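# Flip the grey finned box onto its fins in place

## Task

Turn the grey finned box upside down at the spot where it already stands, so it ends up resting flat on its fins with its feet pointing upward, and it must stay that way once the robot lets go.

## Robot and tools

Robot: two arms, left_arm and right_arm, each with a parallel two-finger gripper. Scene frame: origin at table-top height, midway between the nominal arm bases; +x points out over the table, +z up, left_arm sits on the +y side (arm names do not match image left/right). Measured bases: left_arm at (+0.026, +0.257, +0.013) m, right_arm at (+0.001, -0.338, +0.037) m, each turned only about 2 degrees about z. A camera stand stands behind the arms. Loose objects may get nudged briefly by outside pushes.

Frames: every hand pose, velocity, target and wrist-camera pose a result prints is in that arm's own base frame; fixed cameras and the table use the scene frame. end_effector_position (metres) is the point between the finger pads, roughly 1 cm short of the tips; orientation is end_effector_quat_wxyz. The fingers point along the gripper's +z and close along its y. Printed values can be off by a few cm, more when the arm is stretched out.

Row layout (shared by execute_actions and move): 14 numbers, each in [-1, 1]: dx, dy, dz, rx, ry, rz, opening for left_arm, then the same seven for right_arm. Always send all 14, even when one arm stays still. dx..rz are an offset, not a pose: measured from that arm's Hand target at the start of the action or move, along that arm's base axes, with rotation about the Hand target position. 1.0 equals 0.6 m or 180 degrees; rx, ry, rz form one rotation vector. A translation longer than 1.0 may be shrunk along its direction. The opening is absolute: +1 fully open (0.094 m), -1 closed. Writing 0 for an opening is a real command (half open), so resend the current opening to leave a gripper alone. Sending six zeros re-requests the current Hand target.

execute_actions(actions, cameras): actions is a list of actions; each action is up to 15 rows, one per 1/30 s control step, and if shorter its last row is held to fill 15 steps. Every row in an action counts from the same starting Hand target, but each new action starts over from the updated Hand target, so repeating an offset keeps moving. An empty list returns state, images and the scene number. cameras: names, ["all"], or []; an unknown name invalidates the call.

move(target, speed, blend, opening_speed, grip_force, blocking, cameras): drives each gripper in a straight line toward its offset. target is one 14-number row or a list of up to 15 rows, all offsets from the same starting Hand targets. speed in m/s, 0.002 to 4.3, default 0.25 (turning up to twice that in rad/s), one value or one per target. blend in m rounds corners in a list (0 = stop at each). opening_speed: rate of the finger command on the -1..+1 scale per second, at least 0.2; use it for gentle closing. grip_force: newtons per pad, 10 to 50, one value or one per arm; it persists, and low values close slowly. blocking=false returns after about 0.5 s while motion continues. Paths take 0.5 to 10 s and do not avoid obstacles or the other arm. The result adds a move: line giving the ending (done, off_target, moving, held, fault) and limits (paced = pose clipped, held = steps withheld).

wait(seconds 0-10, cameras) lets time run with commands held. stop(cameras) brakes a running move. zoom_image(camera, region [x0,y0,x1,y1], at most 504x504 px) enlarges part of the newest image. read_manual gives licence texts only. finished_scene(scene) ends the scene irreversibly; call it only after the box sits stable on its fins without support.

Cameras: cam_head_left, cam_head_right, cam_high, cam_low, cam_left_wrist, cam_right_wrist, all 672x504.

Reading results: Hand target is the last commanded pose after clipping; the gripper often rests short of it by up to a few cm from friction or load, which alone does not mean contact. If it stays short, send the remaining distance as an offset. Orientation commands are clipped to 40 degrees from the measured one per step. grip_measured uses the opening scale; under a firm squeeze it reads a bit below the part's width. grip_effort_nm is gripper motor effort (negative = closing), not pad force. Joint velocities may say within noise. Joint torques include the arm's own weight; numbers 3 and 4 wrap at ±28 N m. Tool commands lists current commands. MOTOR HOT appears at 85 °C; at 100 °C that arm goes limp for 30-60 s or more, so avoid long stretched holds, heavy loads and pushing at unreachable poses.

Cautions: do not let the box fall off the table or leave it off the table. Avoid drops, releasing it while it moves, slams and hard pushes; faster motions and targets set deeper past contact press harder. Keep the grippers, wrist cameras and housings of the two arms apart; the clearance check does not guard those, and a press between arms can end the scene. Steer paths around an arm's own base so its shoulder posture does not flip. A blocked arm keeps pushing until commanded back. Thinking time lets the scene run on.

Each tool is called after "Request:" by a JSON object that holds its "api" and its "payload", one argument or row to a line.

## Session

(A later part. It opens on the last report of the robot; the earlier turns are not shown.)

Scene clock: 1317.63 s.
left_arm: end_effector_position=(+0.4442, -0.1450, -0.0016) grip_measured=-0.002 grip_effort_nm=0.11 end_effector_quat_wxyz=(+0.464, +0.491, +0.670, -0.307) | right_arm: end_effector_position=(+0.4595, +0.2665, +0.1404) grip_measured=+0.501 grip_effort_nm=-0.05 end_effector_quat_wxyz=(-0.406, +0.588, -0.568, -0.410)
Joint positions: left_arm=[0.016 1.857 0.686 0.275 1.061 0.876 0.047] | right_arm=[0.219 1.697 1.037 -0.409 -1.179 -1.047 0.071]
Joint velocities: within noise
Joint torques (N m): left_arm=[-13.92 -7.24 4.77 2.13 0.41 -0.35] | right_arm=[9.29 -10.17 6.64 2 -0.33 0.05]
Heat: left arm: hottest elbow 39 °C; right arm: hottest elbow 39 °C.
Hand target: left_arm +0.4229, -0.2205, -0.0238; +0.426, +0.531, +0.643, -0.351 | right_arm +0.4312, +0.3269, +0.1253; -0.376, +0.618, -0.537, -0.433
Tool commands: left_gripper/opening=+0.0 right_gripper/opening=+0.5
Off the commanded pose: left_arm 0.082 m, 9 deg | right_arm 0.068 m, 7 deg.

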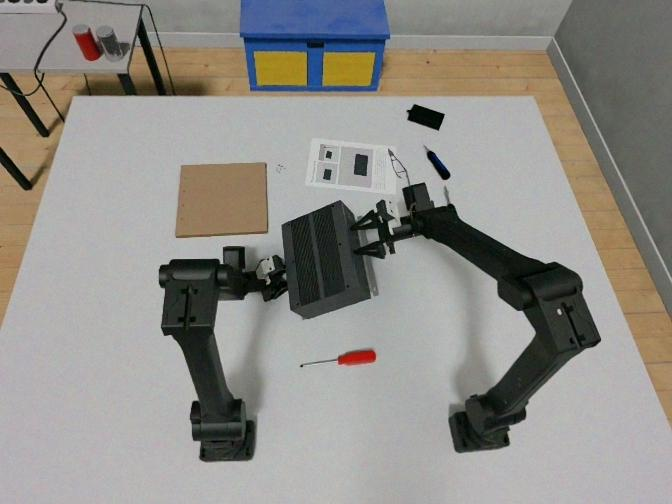

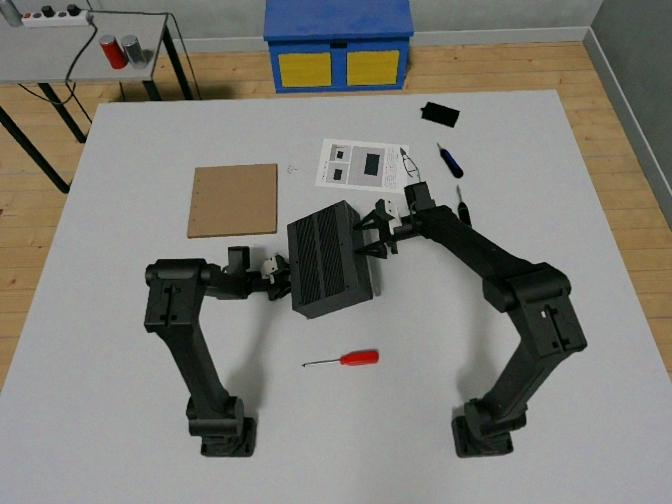

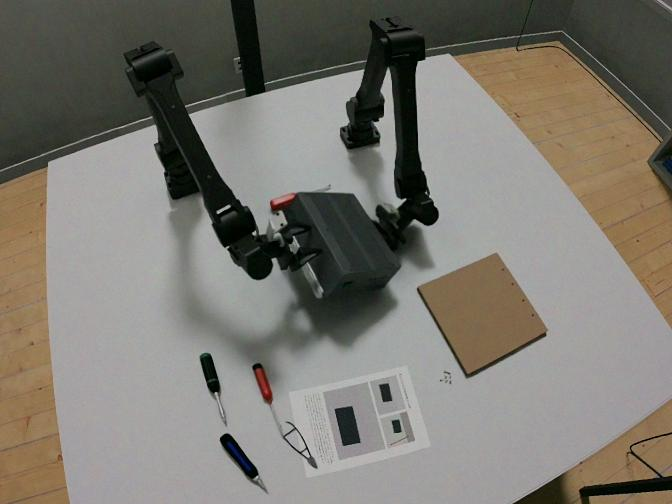

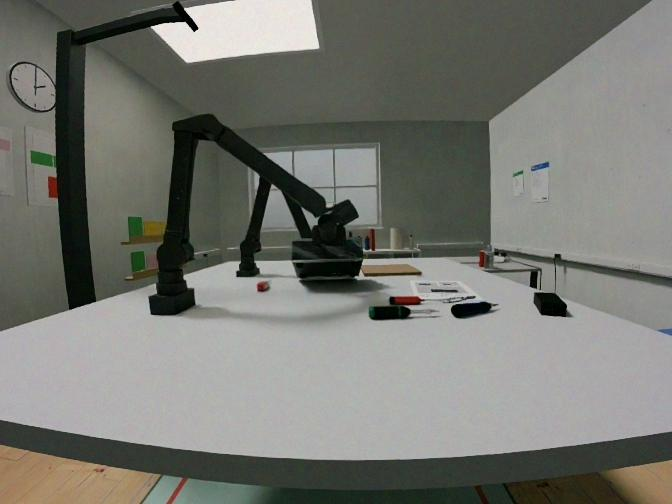

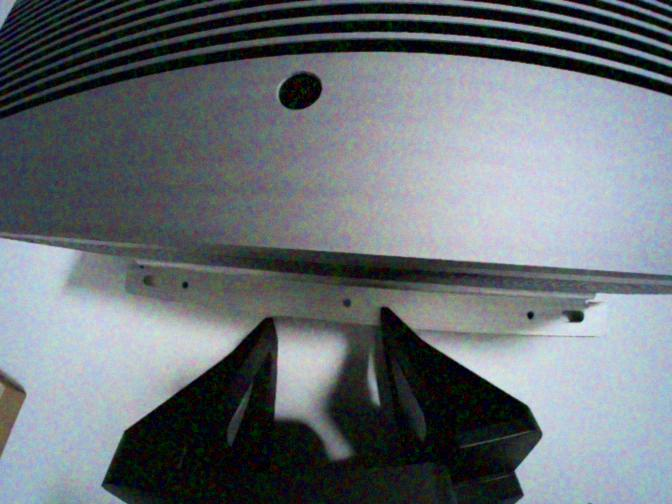

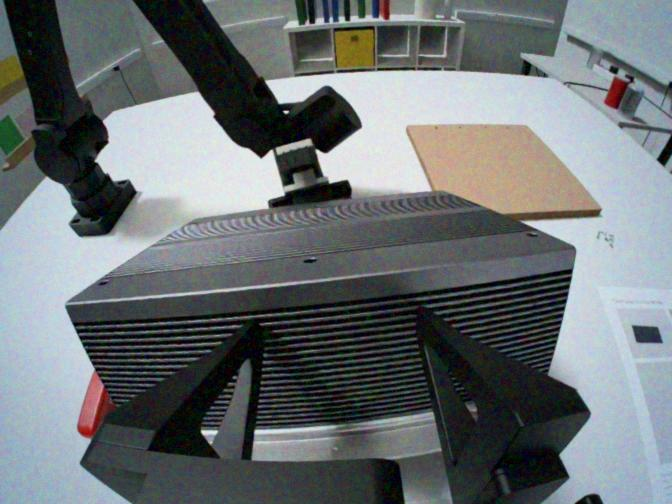

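Request:
{"api": "move", "payload": {
  "target": [-0.0025,0.0131,0,0,0,0,0.0,-0.0028,0.0232,0.0267,-0.0276,-0.0033,0,0.5],
  "speed": 0.03,
  "cameras": ["cam_low","cam_right_wrist","cam_left_wrist"]
}}

Scene clock: 1351.43 s.
left_arm: end_effector_position=(+0.4436, -0.1457, -0.0017) grip_measured=-0.002 grip_effort_nm=0.11 end_effector_quat_wxyz=(+0.463, +0.494, +0.669, -0.307) | right_arm: end_effector_position=(+0.4567, +0.2911, +0.1601) grip_measured=+0.501 grip_effort_nm=-0.05 end_effector_quat_wxyz=(-0.389, +0.614, -0.572, -0.381)
Joint positions: left_arm=[0.015 1.857 0.686 0.272 1.061 0.882 0.047] | right_arm=[0.28 1.656 1.084 -0.485 -1.084 -1.047 0.071]
Joint torques (N m): left_arm=[-12.34 -7.36 4.88 1.33 0.82 -0.17] | right_arm=[8 -9.41 7.39 0.91 -0.28 -0.06]
Heat: left arm: hottest elbow 39 °C; right arm: hottest elbow 39 °C.
Hand target: left_arm +0.4213, -0.2127, -0.0238; +0.426, +0.531, +0.643, -0.351 | right_arm +0.4297, +0.3407, +0.1415; -0.352, +0.636, -0.554, -0.406
Off the commanded pose: left_arm 0.074 m, 8 deg | right_arm 0.060 m, 6 deg.
move: off_target (left_arm, right_arm)
Images, in order (width x height): cam_low 672x504, cam_left_wrist 672x504, cam_right_wrist 672x504.

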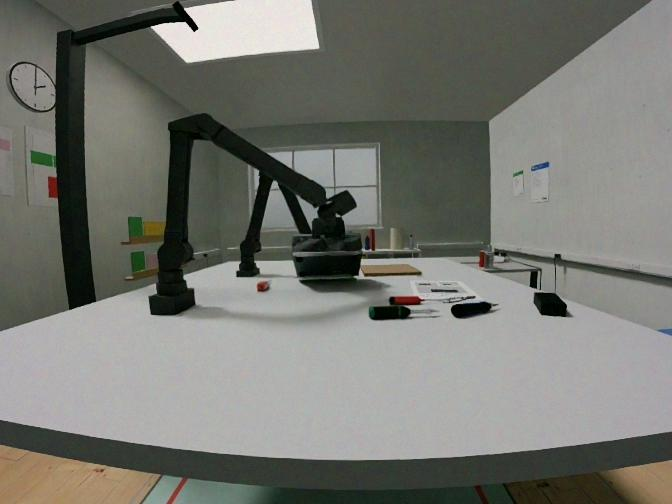

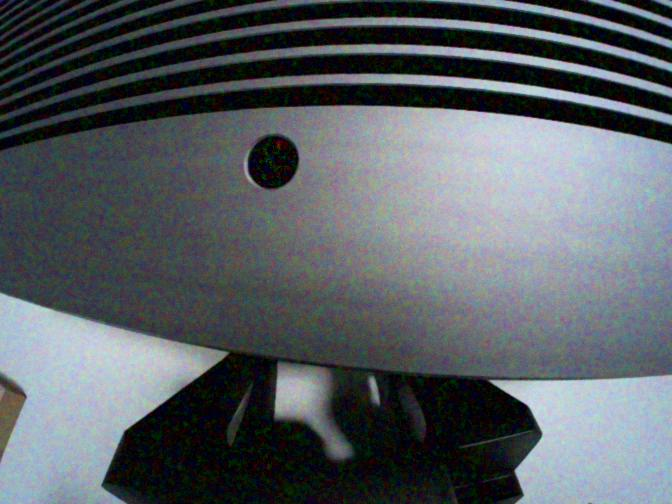

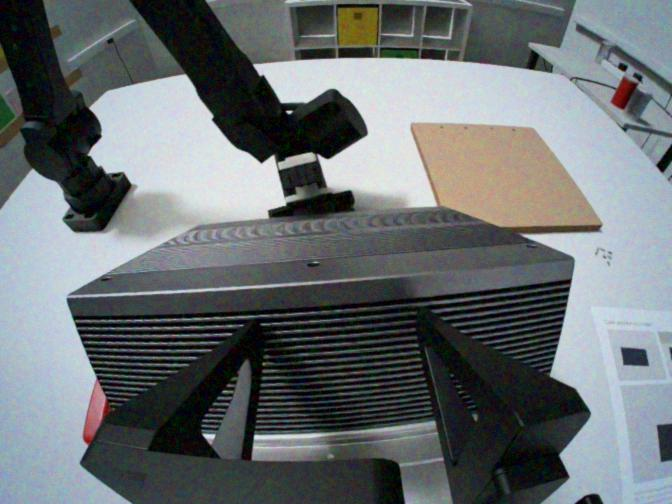

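Request:
{"api": "move", "payload": {
  "target": [-0.0038,0.0196,0,0,0,0,0.0,-0.001,0.0083,0.0067,-0.0166,-0.002,0,0.5],
  "speed": 0.03,
  "cameras": ["cam_low","cam_right_wrist","cam_left_wrist","cam_high"]
}}

Scene clock: 1441.90 s.
left_arm: end_effector_position=(+0.4435, -0.1462, -0.0016) grip_measured=-0.002 grip_effort_nm=0.11 end_effector_quat_wxyz=(+0.464, +0.503, +0.663, -0.306) | right_arm: end_effector_position=(+0.4543, +0.3022, +0.1666) grip_measured=+0.501 grip_effort_nm=-0.05 end_effector_quat_wxyz=(-0.372, +0.624, -0.580, -0.370)
Joint positions: left_arm=[0.015 1.857 0.693 0.248 1.067 0.917 0.047] | right_arm=[0.31 1.645 1.115 -0.544 -1.033 -1.047 0.071]
Joint torques (N m): left_arm=[-10.4 -7.47 4.51 0.64 1.15 -0.11] | right_arm=[6.48 -9.64 7.43 0.72 -0.14 -0.11]
Heat: left arm: hottest elbow 38 °C; right arm: hottest elbow 41 °C.
Hand target: left_arm +0.4190, -0.2010, -0.0238; +0.426, +0.531, +0.643, -0.351 | right_arm +0.4289, +0.3458, +0.1454; -0.337, +0.646, -0.563, -0.390
Off the commanded pose: left_arm 0.064 m, 8 deg | right_arm 0.055 m, 6 deg.
move: off_target (left_arm, right_arm)
Images, in order (width x height): cam_high 672x504, cam_low 672x504, cam_left_wrist 672x504, cam_right_wrist 672x504.

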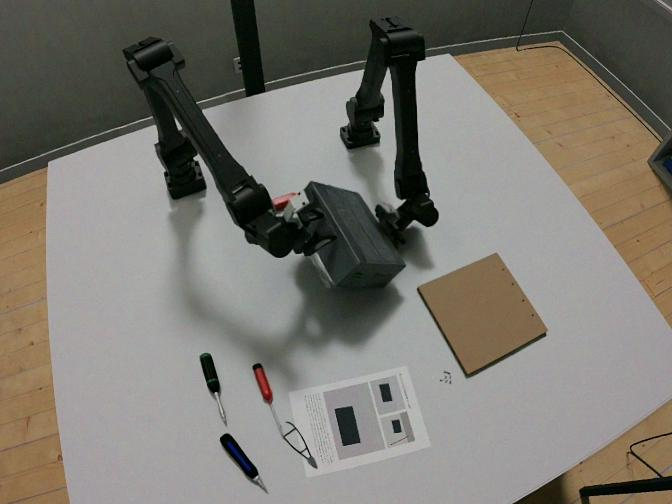

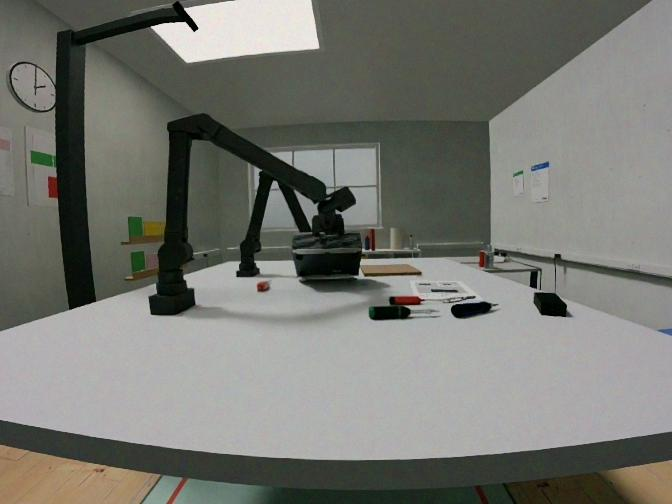

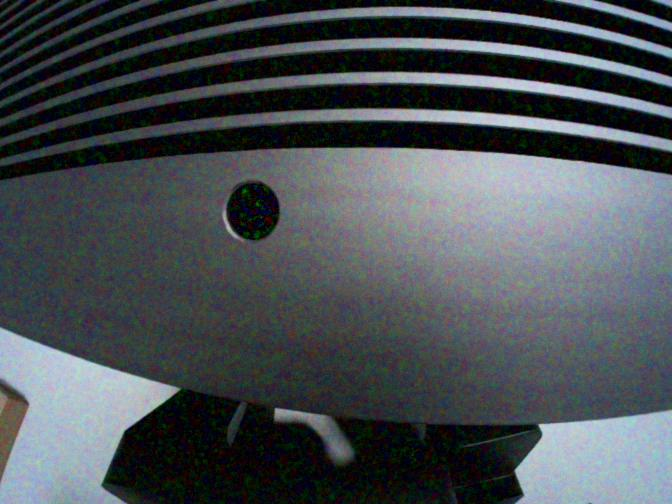

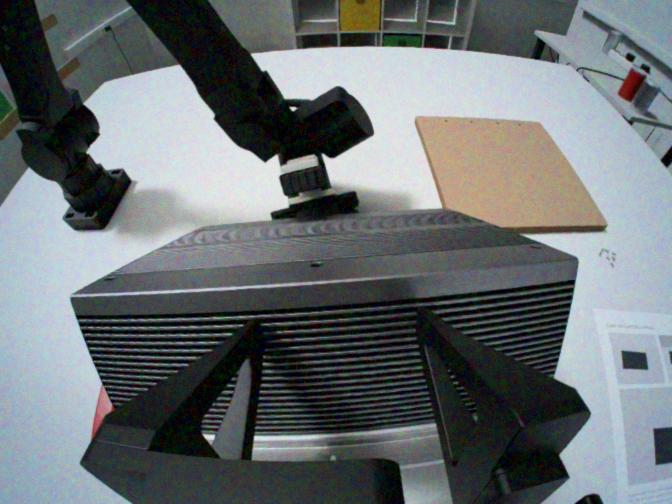

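Request:
{"api": "move", "payload": {
  "target": [-0.008,0.041,0,0,0,0,0.0,0,0,0,0,0,0,0.5],
  "speed": 0.03,
  "cameras": ["cam_left_wrist"]
}}

Request:
{"api": "move", "payload": {
  "target": [-0.0048,0.0245,0,0,0,0,0.0,0,0,0,0,0,0,0.5],
  "speed": 0.03,
  "cameras": ["cam_left_wrist","cam_right_wrist"]
}}

Scene clock: 1452.40 s.
left_arm: end_effector_position=(+0.4411, -0.1471, -0.0011) grip_measured=-0.002 grip_effort_nm=0.11 end_effector_quat_wxyz=(+0.460, +0.523, +0.647, -0.310) | right_arm: end_effector_position=(+0.4543, +0.3022, +0.1666) grip_measured=+0.501 grip_effort_nm=-0.05 end_effector_quat_wxyz=(-0.372, +0.624, -0.580, -0.370)
Joint positions: left_arm=[0.018 1.857 0.716 0.156 1.092 1.015 0.047] | right_arm=[0.31 1.645 1.115 -0.544 -1.033 -1.047 0.071]
Joint torques (N m): left_arm=[-5.83 -8.06 3.22 0.31 1.33 -0.08] | right_arm=[6.71 -9.82 7.51 0.68 -0.13 -0.16]
Heat: left arm: hottest elbow 38 °C; right arm: hottest elbow 40 °C.
Hand target: left_arm +0.4142, -0.1763, -0.0239; +0.426, +0.531, +0.643, -0.351 | right_arm +0.4289, +0.3458, +0.1454; -0.337, +0.646, -0.563, -0.390
Off the commanded pose: left_arm 0.046 m, 6 deg | right_arm 0.055 m, 6 deg.
move: off_target (left_arm, right_arm)
Images, in order (width x height): cam_left_wrist 672x504.

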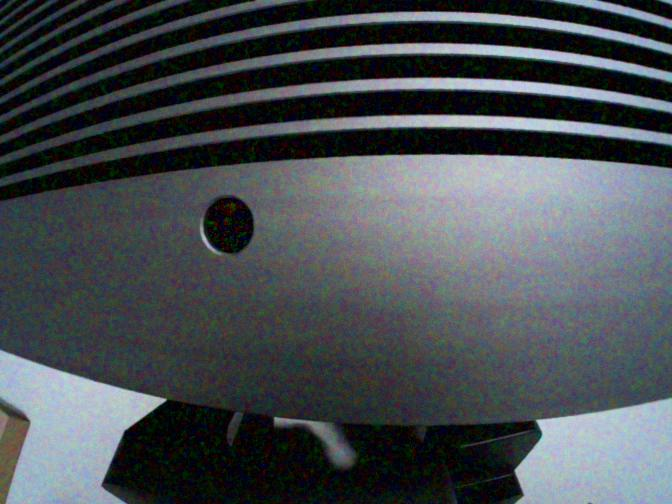

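Scene clock: 1453.47 s.
left_arm: end_effector_position=(+0.4296, -0.1484, -0.0025) grip_measured=-0.002 grip_effort_nm=0.11 end_effector_quat_wxyz=(+0.452, +0.528, +0.640, -0.328) | right_arm: end_effector_position=(+0.4543, +0.3022, +0.1666) grip_measured=+0.501 grip_effort_nm=-0.05 end_effector_quat_wxyz=(-0.372, +0.624, -0.580, -0.370)
Joint positions: left_arm=[0.021 1.857 0.716 0.084 1.124 1.073 0.047] | right_arm=[0.31 1.645 1.115 -0.544 -1.033 -1.047 0.071]
Joint torques (N m): left_arm=[-3.25 -8.12 3.41 0.31 0.71 0.02] | right_arm=[6.83 -9.41 7.6 0.72 -0.16 -0.07]
Heat: left arm: hottest elbow 38 °C; right arm: hottest elbow 40 °C.
Hand target: left_arm +0.4113, -0.1616, -0.0239; +0.426, +0.531, +0.643, -0.351 | right_arm +0.4289, +0.3458, +0.1454; -0.337, +0.646, -0.563, -0.390
Off the commanded pose: left_arm 0.031 m, 4 deg | right_arm 0.055 m, 6 deg.
move: off_target (left_arm, right_arm)
Images, in order (width x height): cam_left_wrist 672x504, cam_right_wrist 672x504.

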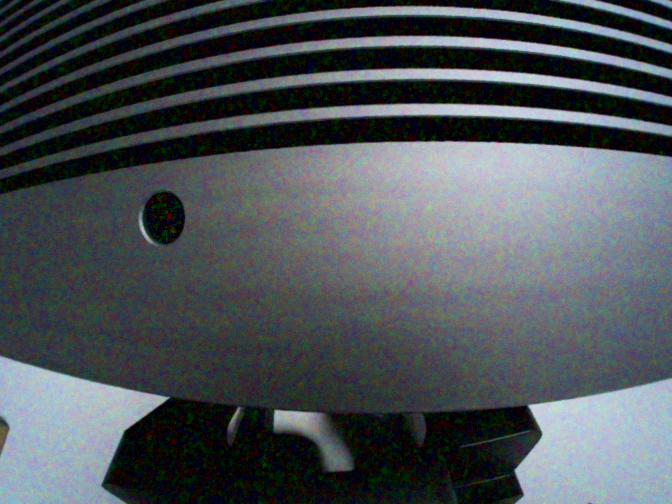

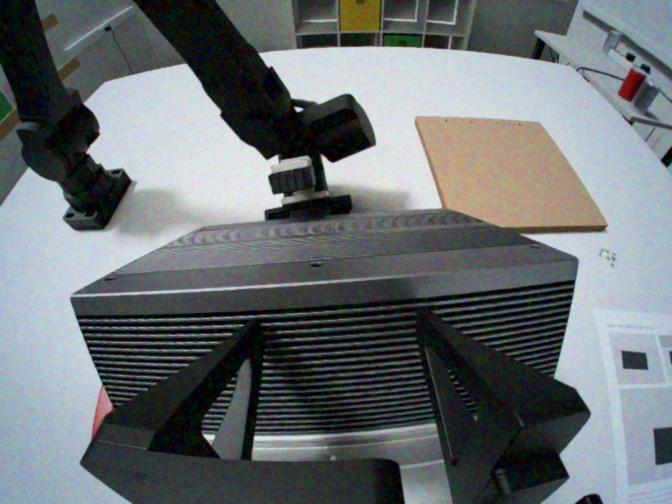

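Request:
{"api": "move", "payload": {
  "target": [
    [-0.019,0.098,0.01,0,0,0,0.0,0,0,0,0,0,0,0.5],
    [-0.03,0.18,0.1,0,0,0,-1.0,0,0,0,0,0,0,0.5]
  ],
  "speed": 0.08,
  "cameras": ["cam_left_wrist","cam_right_wrist","cam_low"]
}}

Scene clock: 1467.07 s.
left_arm: end_effector_position=(+0.3820, -0.0600, +0.0293) grip_measured=-0.988 grip_effort_nm=-0.48 end_effector_quat_wxyz=(+0.418, +0.523, +0.647, -0.364) | right_arm: end_effector_position=(+0.4236, +0.3442, +0.1433) grip_measured=+0.501 grip_effort_nm=-0.05 end_effector_quat_wxyz=(-0.333, +0.648, -0.563, -0.390)
Joint positions: left_arm=[0.272 1.791 0.813 -0.82 1.164 1.781 0.001] | right_arm=[0.409 1.686 1.115 -0.554 -1.018 -1.049 0.071]
Joint torques (N m): left_arm=[-0.09 -11.16 6.67 -0.17 0.6 -0.05] | right_arm=[-1.14 -12.69 7.88 1.52 -0.72 0]
Heat: left arm: hottest elbow 38 °C; right arm: hottest elbow 40 °C.
Hand target: left_arm +0.3933, -0.0536, +0.0361; +0.426, +0.531, +0.643, -0.351 | right_arm +0.4290, +0.3457, +0.1453; -0.337, +0.646, -0.563, -0.390
Off the commanded pose: left_arm 0.015 m, 2 deg | right_arm 0.006 m, 0 deg.
move: off_target (left_arm); target 2's new opening was sent with left_arm's hand 0.015 m and 2 deg from that target
Images, in order (width x height): cam_low 672x504, cam_left_wrist 672x504, cam_right_wrist 672x504.

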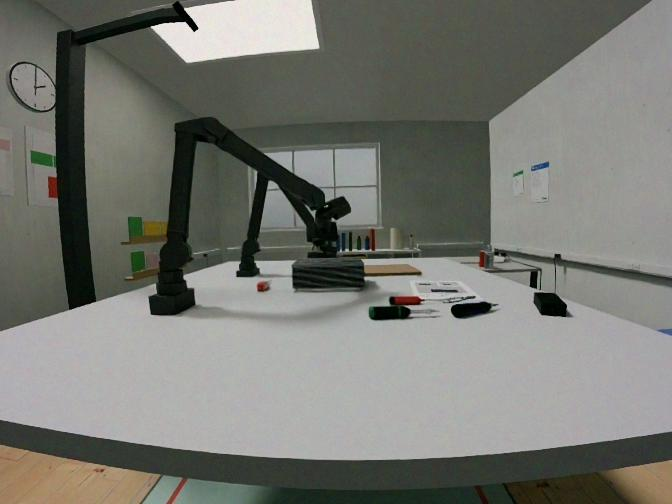

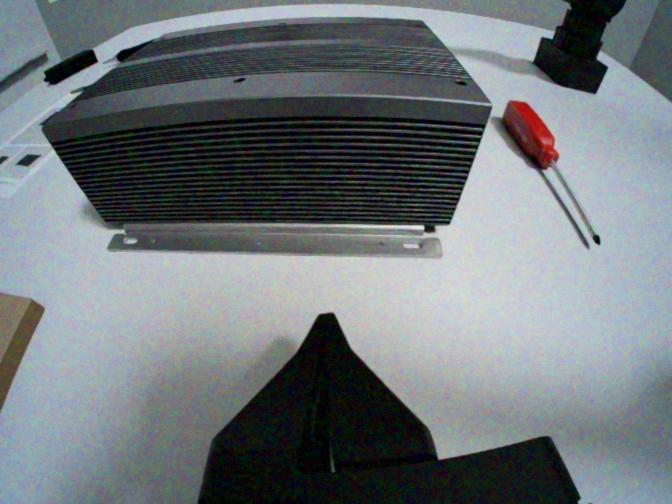

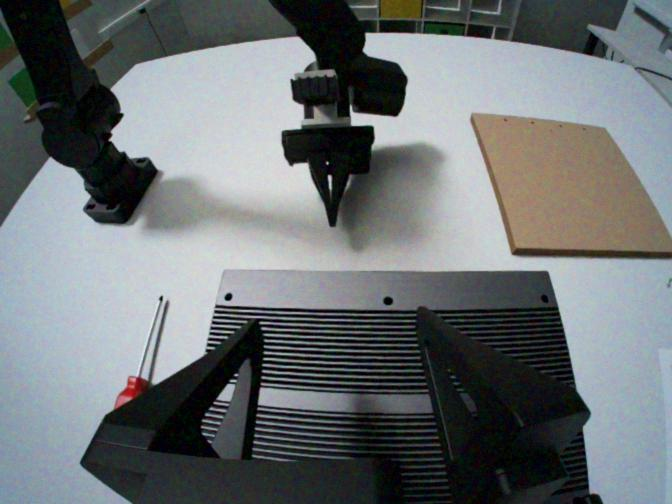

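Request:
{"api": "execute_actions", "payload": {
  "actions": [],
  "cameras": ["cam_head_left","cam_high","cam_right_wrist"]
}}

Scene clock: 1718.10 s.
left_arm: end_effector_position=(+0.3820, -0.0600, +0.0293) grip_measured=-0.989 grip_effort_nm=-0.60 end_effector_quat_wxyz=(+0.418, +0.523, +0.647, -0.364) | right_arm: end_effector_position=(+0.4236, +0.3442, +0.1433) grip_measured=+0.501 grip_effort_nm=-0.05 end_effector_quat_wxyz=(-0.333, +0.648, -0.563, -0.390)
Joint positions: left_arm=[0.272 1.791 0.813 -0.82 1.164 1.781 0.001] | right_arm=[0.409 1.686 1.115 -0.554 -1.018 -1.049 0.071]
Joint velocities: within noise
Joint torques (N m): left_arm=[-0.09 -11.34 6.69 -0.16 0.59 -0.06] | right_arm=[-1.08 -13.1 7.9 1.51 -0.73 -0.04]
Heat: left arm: hottest elbow 40 °C; right arm: hottest elbow 41 °C.
Hand target: left_arm +0.3933, -0.0536, +0.0361; +0.426, +0.531, +0.643, -0.351 | right_arm +0.4290, +0.3457, +0.1453; -0.337, +0.646, -0.563, -0.390
Tool commands: left_gripper/opening=-1.0 right_gripper/opening=+0.5
Off the commanded pose: left_arm 0.015 m, 2 deg | right_arm 0.006 m, 0 deg.
Images, in order (width x height): cam_head_left 672x504, cam_high 672x504, cam_right_wrist 672x504.

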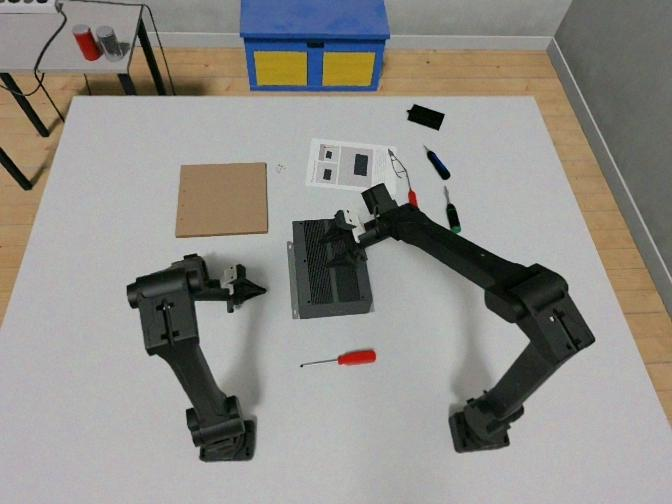

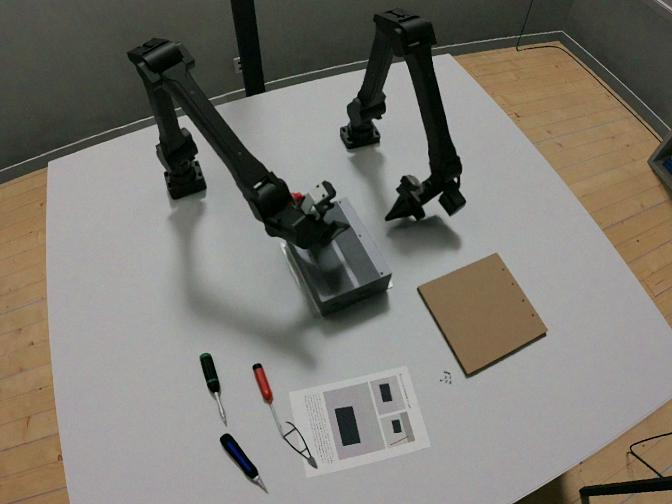

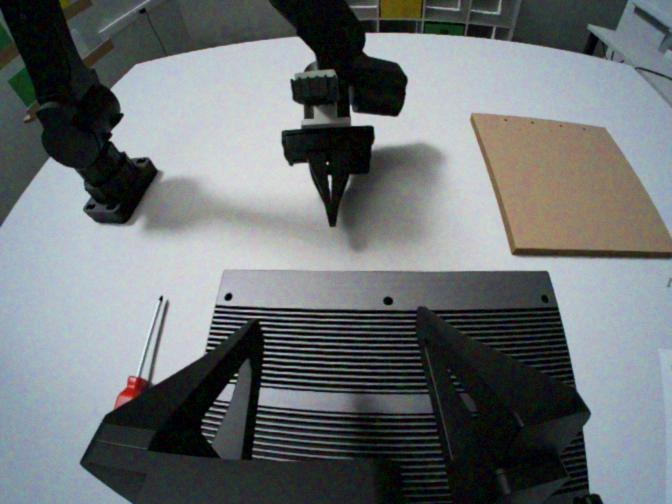

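Request:
{"api": "move", "payload": {
  "target": [
    [0.0895,-0.0257,-0.015,0,0,0,0.0,0.0433,-0.24,-0.055,0.02,0.002,-0.01,0.5],
    [0.0895,-0.04,-0.08,0,0,0,0.0,0.0617,-0.256,-0.1622,0.044,0.005,-0.0245,0.5]
  ],
  "speed": 0.12,
  "cameras": ["cam_left_wrist","cam_right_wrist"]
}}

Scene clock: 1785.50 s.
left_arm: end_effector_position=(+0.4464, -0.0731, -0.0029) grip_measured=-0.003 grip_effort_nm=0.16 end_effector_quat_wxyz=(+0.432, +0.535, +0.641, -0.343) | right_arm: end_effector_position=(+0.4617, +0.1973, +0.0498) grip_measured=+0.501 grip_effort_nm=-0.05 end_effector_quat_wxyz=(-0.388, +0.602, -0.557, -0.421)
Joint positions: left_arm=[0.2 1.926 0.92 -0.555 1.167 1.585 0.047] | right_arm=[0.074 1.922 1.105 -0.77 -1.218 -1.586 0.071]
Joint torques (N m): left_arm=[-1.55 -10.75 5.24 1.03 0.86 -0.31] | right_arm=[-1.49 -14.15 5.52 0.88 -0.91 0.09]
Heat: left arm: hottest elbow 40 °C; right arm: hottest elbow 41 °C.
Hand target: left_arm +0.4470, -0.0775, -0.0118; +0.426, +0.531, +0.643, -0.351 | right_arm +0.4660, +0.1922, +0.0481; -0.391, +0.596, -0.562, -0.420
Off the commanded pose: left_arm 0.010 m, 1 deg | right_arm 0.007 m, 1 deg.
move: done
Images, in order (width x height): cam_left_wrist 672x504, cam_right_wrist 672x504.

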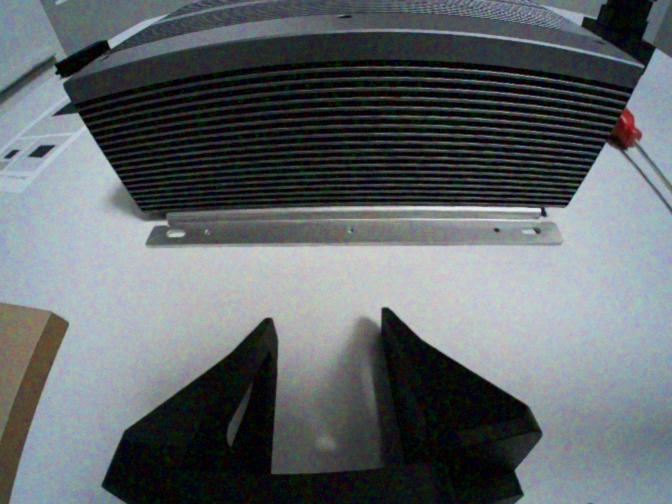

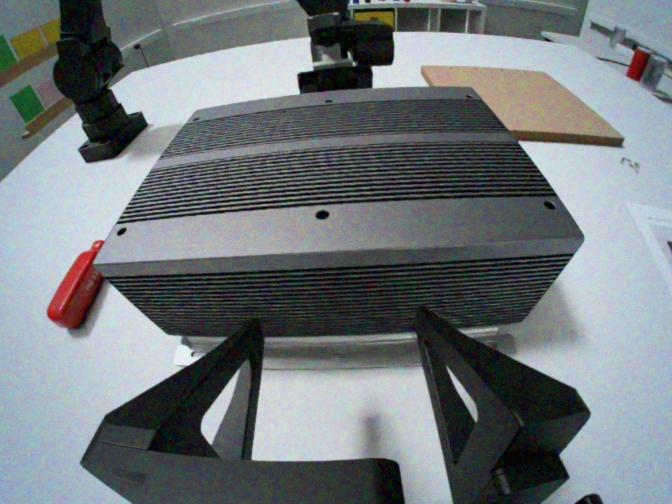

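Request:
{"api": "move", "payload": {
  "target": [0.001,-0.0942,-0.02,0,0,0,0.0,0,0.083,-0.006,0,0,0,0.5],
  "speed": 0.06,
  "cameras": ["cam_left_wrist","cam_right_wrist"]
}}

Scene clock: 1797.67 s.
left_arm: end_effector_position=(+0.4589, -0.1204, -0.0036) grip_measured=-0.002 grip_effort_nm=0.14 end_effector_quat_wxyz=(+0.446, +0.528, +0.637, -0.342) | right_arm: end_effector_position=(+0.4715, +0.2229, +0.0402) grip_measured=+0.501 grip_effort_nm=-0.05 end_effector_quat_wxyz=(-0.394, +0.585, -0.574, -0.416)
Joint positions: left_arm=[0.089 1.916 0.855 -0.181 1.17 1.253 0.047] | right_arm=[0.125 1.922 1.058 -0.469 -1.209 -1.302 0.071]
Joint torques (N m): left_arm=[-3.31 -9.93 3.6 1.77 -0.1 -0.28] | right_arm=[3.14 -15.09 5.41 1.32 -0.68 0.14]
Heat: left arm: hottest elbow 40 °C; right arm: hottest elbow 41 °C.
Hand target: left_arm +0.4477, -0.1340, -0.0240; +0.426, +0.531, +0.643, -0.351 | right_arm +0.4661, +0.2420, +0.0444; -0.391, +0.596, -0.562, -0.420
Off the commanded pose: left_arm 0.027 m, 3 deg | right_arm 0.020 m, 2 deg.
move: off_target (left_arm, right_arm)
Images, in order (width x height): cam_left_wrist 672x504, cam_right_wrist 672x504.

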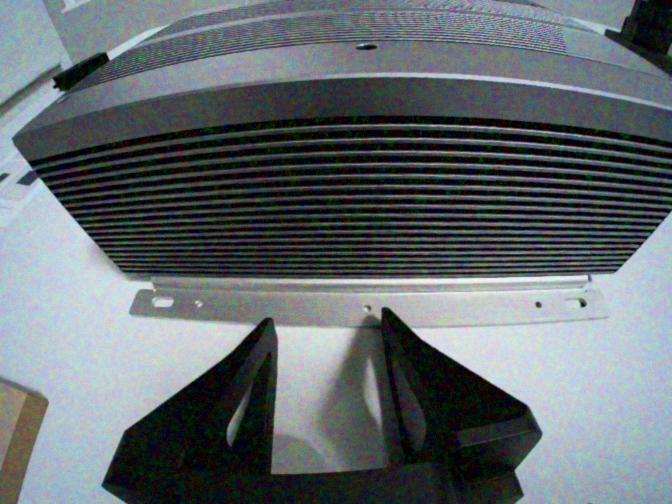

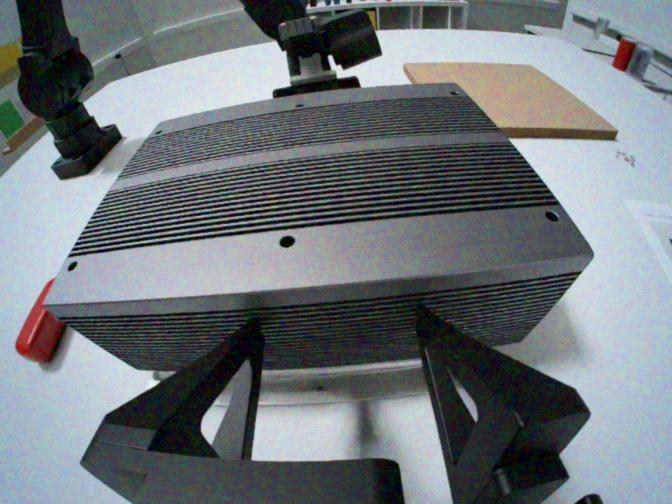

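Request:
{"api": "move", "payload": {
  "target": [0.005,-0.05,0,0,0,0,0.0,-0.003,0.085,0.05,0,0,0,0.5],
  "speed": 0.04,
  "cameras": []
}}

Request:
{"api": "move", "payload": {
  "target": [0.002,-0.02,0,0,0,0,0.0,-0.002,0.04,0.04,0,0,0,0.5],
  "speed": 0.04,
  "cameras": ["cam_left_wrist","cam_right_wrist"]
}}

Scene clock: 1809.37 s.
left_arm: end_effector_position=(+0.4627, -0.1193, -0.0029) grip_measured=-0.002 grip_effort_nm=0.13 end_effector_quat_wxyz=(+0.455, +0.509, +0.652, -0.330) | right_arm: end_effector_position=(+0.4743, +0.2219, +0.0403) grip_measured=+0.501 grip_effort_nm=-0.05 end_effector_quat_wxyz=(+0.387, -0.561, +0.613, +0.399)
Joint positions: left_arm=[0.087 1.904 0.817 -0.033 1.149 1.12 0.047] | right_arm=[0.13 1.884 1.005 -0.323 -1.149 -1.111 0.071]
Joint torques (N m): left_arm=[-8.88 -9.35 4.41 2.11 -0.26 -0.38] | right_arm=[9.47 -17.03 7.61 2.24 -1.97 0.5]
Heat: left arm: hottest elbow 39 °C; right arm: hottest elbow 40 °C.
Hand target: left_arm +0.4506, -0.1642, -0.0238; +0.426, +0.531, +0.643, -0.351 | right_arm +0.4642, +0.2930, +0.0744; +0.391, -0.596, +0.562, +0.420
Off the commanded pose: left_arm 0.051 m, 5 deg | right_arm 0.080 m, 8 deg.
move: off_target (left_arm, right_arm)
No camera images: "cameras" was empty.

Scene clock: 1811.27 s.
left_arm: end_effector_position=(+0.4649, -0.1184, -0.0029) grip_measured=-0.002 grip_effort_nm=0.13 end_effector_quat_wxyz=(+0.457, +0.500, +0.660, -0.325) | right_arm: end_effector_position=(+0.4772, +0.2265, +0.0526) grip_measured=+0.501 grip_effort_nm=-0.05 end_effector_quat_wxyz=(+0.385, -0.554, +0.628, +0.388)
Joint positions: left_arm=[0.087 1.9 0.804 0.02 1.135 1.065 0.047] | right_arm=[0.144 1.845 0.996 -0.295 -1.112 -1.034 0.071]
Joint torques (N m): left_arm=[-10.93 -9.05 4.64 2.14 -0.15 -0.35] | right_arm=[11.87 -17.73 8.38 2.35 -2.75 0.55]
Heat: left arm: hottest elbow 39 °C; right arm: hottest elbow 40 °C.
Hand target: left_arm +0.4517, -0.1761, -0.0239; +0.426, +0.531, +0.643, -0.351 | right_arm +0.4630, +0.3170, +0.0984; +0.391, -0.596, +0.562, +0.420
Off the commanded pose: left_arm 0.063 m, 6 deg | right_arm 0.102 m, 10 deg.
move: off_target (left_arm, right_arm)
Images, in order (width x height): cam_left_wrist 672x504, cam_right_wrist 672x504.

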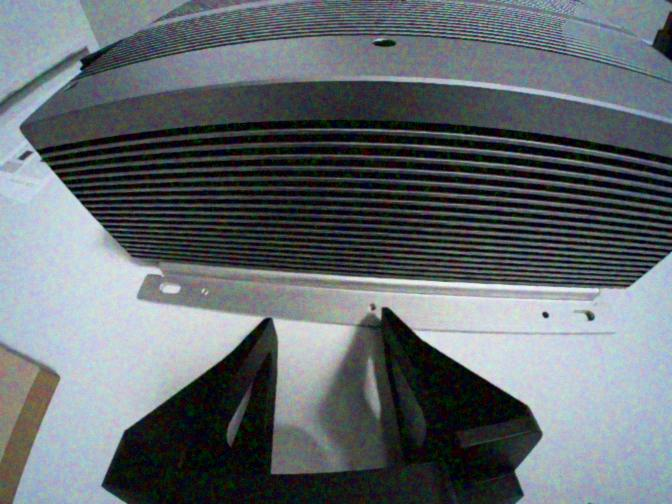

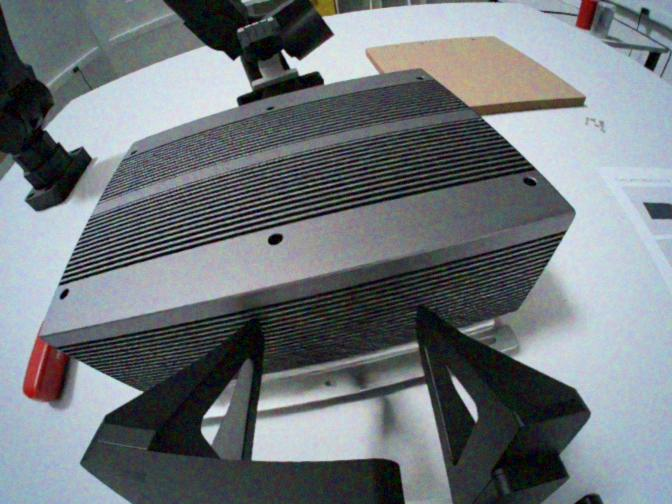

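Request:
{"api": "move", "payload": {
  "target": [0,0,0,0,0,0,0.0,-0.002,0.03,0.058,-0.04,-0.003,0,0.5],
  "speed": 0.04,
  "cameras": ["cam_right_wrist"]
}}

Scene clock: 1825.10 s.
left_arm: end_effector_position=(+0.4666, -0.1179, -0.0027) grip_measured=-0.002 grip_effort_nm=0.13 end_effector_quat_wxyz=(+0.458, +0.500, +0.661, -0.321) | right_arm: end_effector_position=(+0.4669, +0.2581, +0.1036) grip_measured=+0.501 grip_effort_nm=-0.05 end_effector_quat_wxyz=(-0.352, +0.585, -0.636, -0.360)
Joint positions: left_arm=[0.087 1.9 0.804 0.03 1.13 1.059 0.047] | right_arm=[0.228 1.72 1.047 -0.473 -0.999 -1.026 0.071]
Joint torques (N m): left_arm=[-10.87 -9.17 4.63 1.8 0.04 -0.28] | right_arm=[9.88 -13.45 11.64 1.77 -1.63 0.42]
Heat: left arm: hottest elbow 38 °C; right arm: hottest elbow 40 °C.
Hand target: left_arm +0.4517, -0.1761, -0.0240; +0.426, +0.531, +0.643, -0.351 | right_arm +0.4619, +0.3349, +0.1333; -0.356, +0.622, -0.585, -0.381
Off the commanded pose: left_arm 0.064 m, 6 deg | right_arm 0.083 m, 8 deg.
move: off_target (left_arm, right_arm)
Images, in order (width x height): cam_right_wrist 672x504.

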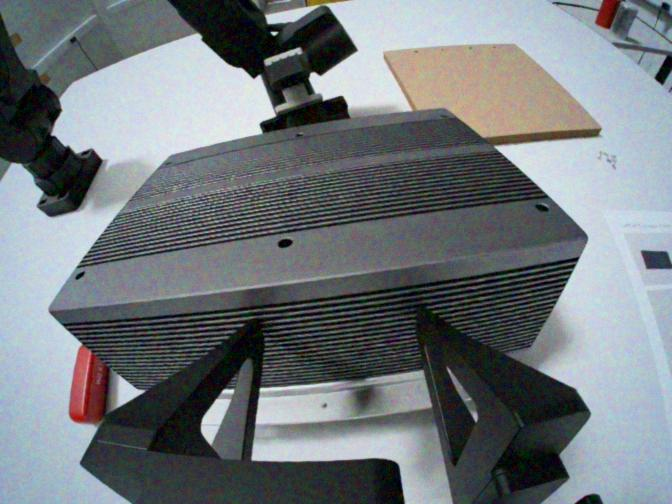

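Request:
{"api": "move", "payload": {
  "target": [0,0.005,0,0,0,0,0.0,-0.001,0.03,0.04,-0.045,-0.003,0,0.5],
  "speed": 0.04,
  "cameras": ["cam_right_wrist","cam_left_wrist"]
}}

Scene clock: 1833.07 s.
left_arm: end_effector_position=(+0.4667, -0.1174, -0.0029) grip_measured=-0.002 grip_effort_nm=0.13 end_effector_quat_wxyz=(+0.457, +0.500, +0.662, -0.320) | right_arm: end_effector_position=(+0.4736, +0.3009, +0.1524) grip_measured=+0.501 grip_effort_nm=-0.05 end_effector_quat_wxyz=(-0.321, +0.621, -0.639, -0.320)
Joint positions: left_arm=[0.087 1.898 0.804 0.027 1.125 1.06 0.047] | right_arm=[0.329 1.675 1.191 -0.653 -0.864 -1.011 0.071]
Joint torques (N m): left_arm=[-10.4 -9 4.9 1.39 0.32 -0.16] | right_arm=[6.89 -11.34 10.29 1.61 -0.89 0.13]
Heat: left arm: hottest elbow 38 °C; right arm: hottest elbow 41 °C.
Hand target: left_arm +0.4517, -0.1731, -0.0239; +0.426, +0.531, +0.643, -0.351 | right_arm +0.4612, +0.3531, +0.1573; -0.313, +0.647, -0.609, -0.336
Off the commanded pose: left_arm 0.061 m, 7 deg | right_arm 0.054 m, 5 deg.
move: off_target (left_arm, right_arm)
Images, in order (width x height): cam_left_wrist 672x504, cam_right_wrist 672x504.

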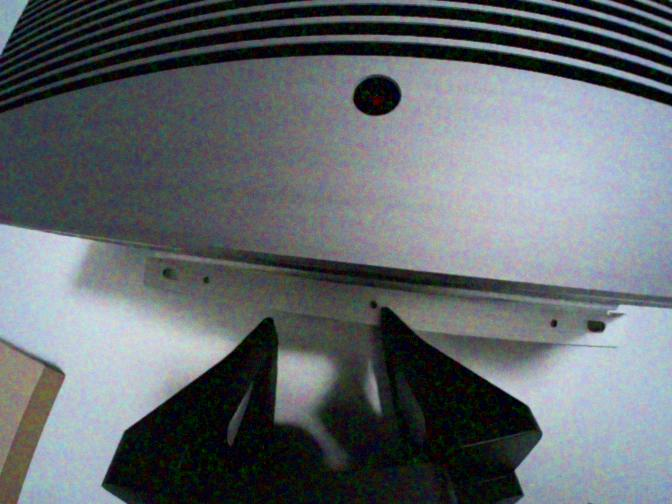

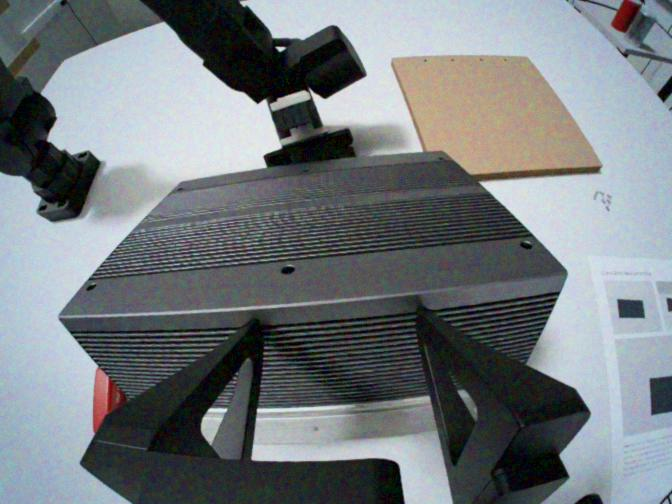

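Request:
{"api": "move", "payload": {
  "target": [-0.001,0.01,0,0,0,0,0.0,-0.002,0.03,0.015,-0.044,-0.002,0,0.5],
  "speed": 0.04,
  "cameras": ["cam_right_wrist","cam_left_wrist"]
}}

Scene clock: 1849.80 s.
left_arm: end_effector_position=(+0.4668, -0.1174, -0.0028) grip_measured=-0.002 grip_effort_nm=0.13 end_effector_quat_wxyz=(+0.458, +0.504, +0.660, -0.318) | right_arm: end_effector_position=(+0.4729, +0.3271, +0.1725) grip_measured=+0.501 grip_effort_nm=-0.05 end_effector_quat_wxyz=(-0.284, +0.650, -0.649, -0.275)
Joint positions: left_arm=[0.087 1.898 0.806 0.018 1.125 1.075 0.047] | right_arm=[0.404 1.671 1.295 -0.788 -0.726 -1.011 0.071]
Joint torques (N m): left_arm=[-9.41 -8.88 5.08 0.72 0.53 -0.07] | right_arm=[5.6 -11.05 10.37 1.29 -0.73 0.15]
Heat: left arm: hottest elbow 38 °C; right arm: hottest elbow 44 °C.
Hand target: left_arm +0.4512, -0.1671, -0.0239; +0.426, +0.531, +0.643, -0.351 | right_arm +0.4601, +0.3710, +0.1661; -0.270, +0.668, -0.630, -0.291
Off the commanded pose: left_arm 0.056 m, 6 deg | right_arm 0.046 m, 4 deg.
move: off_target (left_arm, right_arm)
Images, in order (width x height): cam_left_wrist 672x504, cam_right_wrist 672x504.

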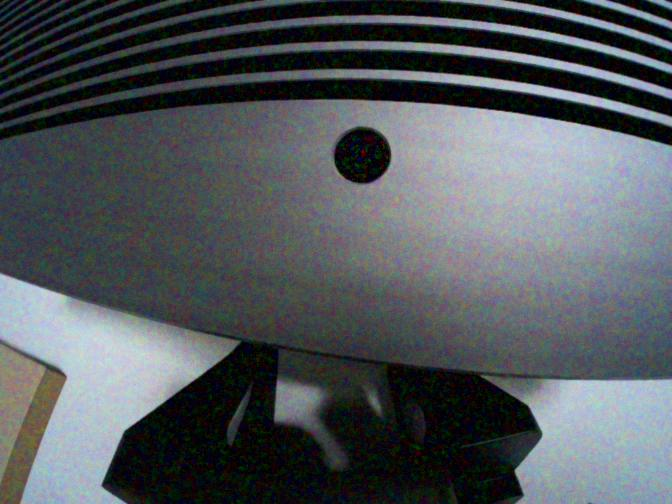

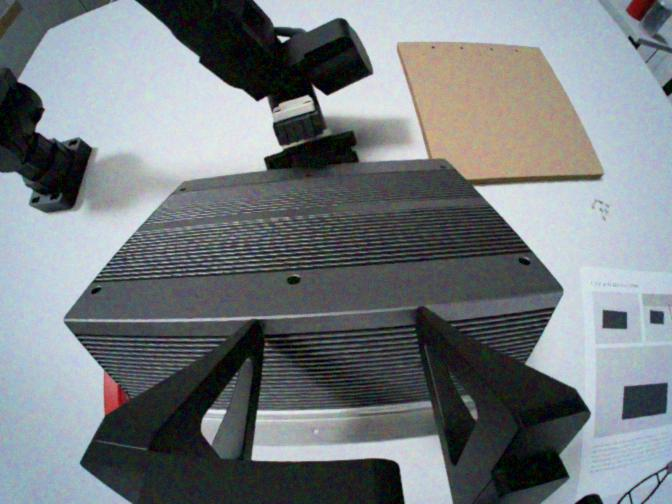

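Request:
{"api": "move", "payload": {
  "target": [0,0,0,0,0,0,0.0,0,-0.012,-0.03,-0.01,0,0,0.5],
  "speed": 0.03,
  "cameras": ["cam_right_wrist"]
}}

Scene clock: 1865.13 s.
left_arm: end_effector_position=(+0.4668, -0.1174, -0.0028) grip_measured=-0.002 grip_effort_nm=0.13 end_effector_quat_wxyz=(+0.458, +0.504, +0.660, -0.318) | right_arm: end_effector_position=(+0.4730, +0.3256, +0.1713) grip_measured=+0.501 grip_effort_nm=-0.05 end_effector_quat_wxyz=(-0.281, +0.651, -0.651, -0.271)
Joint positions: left_arm=[0.087 1.898 0.806 0.018 1.125 1.075 0.047] | right_arm=[0.404 1.671 1.295 -0.794 -0.715 -1.015 0.071]
Joint torques (N m): left_arm=[-9.29 -8.88 5.09 0.66 0.54 -0.06] | right_arm=[5.19 -9.35 8.75 1.24 -0.11 -0.11]
Heat: left arm: hottest elbow 38 °C; right arm: hottest elbow 45 °C.
Hand target: left_arm +0.4512, -0.1671, -0.0239; +0.426, +0.531, +0.643, -0.351 | right_arm +0.4602, +0.3638, +0.1483; -0.260, +0.672, -0.634, -0.281
Off the commanded pose: left_arm 0.056 m, 6 deg | right_arm 0.046 m, 4 deg.
move: off_target (left_arm, right_arm)
Images, in order (width x height): cam_right_wrist 672x504.

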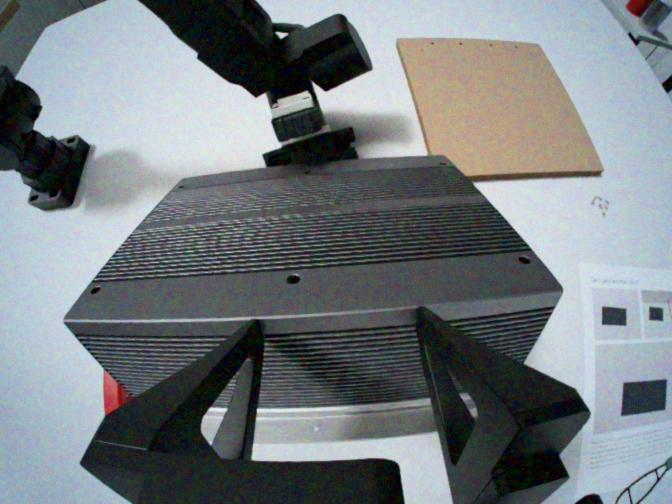

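Request:
{"api": "move", "payload": {
  "target": [-0.001,0.01,0,0,0,0,0.0,-0.001,0.015,0.014,-0.035,-0.002,0,0.5],
  "speed": 0.03,
  "cameras": ["cam_right_wrist","cam_left_wrist"]
}}

Scene clock: 1875.63 s.
left_arm: end_effector_position=(+0.4668, -0.1174, -0.0026) grip_measured=-0.002 grip_effort_nm=0.13 end_effector_quat_wxyz=(+0.456, +0.509, +0.657, -0.318) | right_arm: end_effector_position=(+0.4729, +0.3240, +0.1722) grip_measured=+0.501 grip_effort_nm=-0.05 end_effector_quat_wxyz=(-0.241, +0.665, -0.670, -0.225)
Joint positions: left_arm=[0.087 1.898 0.813 -0.008 1.126 1.1 0.047] | right_arm=[0.432 1.676 1.351 -0.901 -0.589 -1.027 0.071]
Joint torques (N m): left_arm=[-8.29 -8.76 4.89 0.59 0.72 -0.06] | right_arm=[5.89 -9.93 10.14 1.35 -0.9 0.14]
Heat: left arm: hottest elbow 38 °C; right arm: hottest elbow 45 °C.
Hand target: left_arm +0.4506, -0.1611, -0.0239; +0.426, +0.531, +0.643, -0.351 | right_arm +0.4595, +0.3728, +0.1567; -0.224, +0.686, -0.648, -0.243
Off the commanded pose: left_arm 0.051 m, 6 deg | right_arm 0.053 m, 4 deg.
move: off_target (left_arm, right_arm)
Images, in order (width x height): cam_left_wrist 672x504, cam_right_wrist 672x504.

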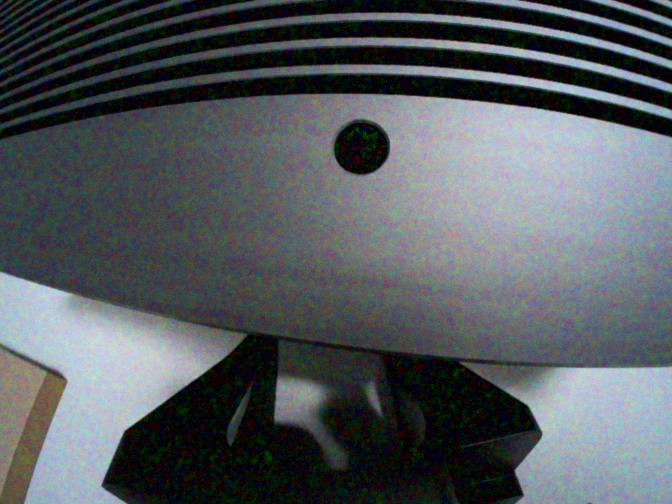

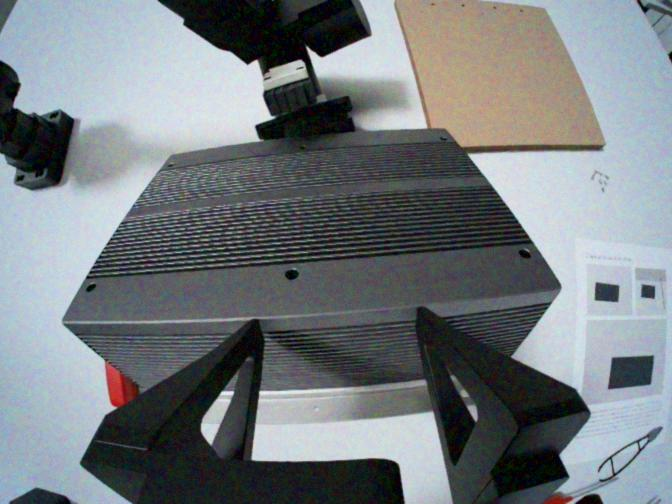

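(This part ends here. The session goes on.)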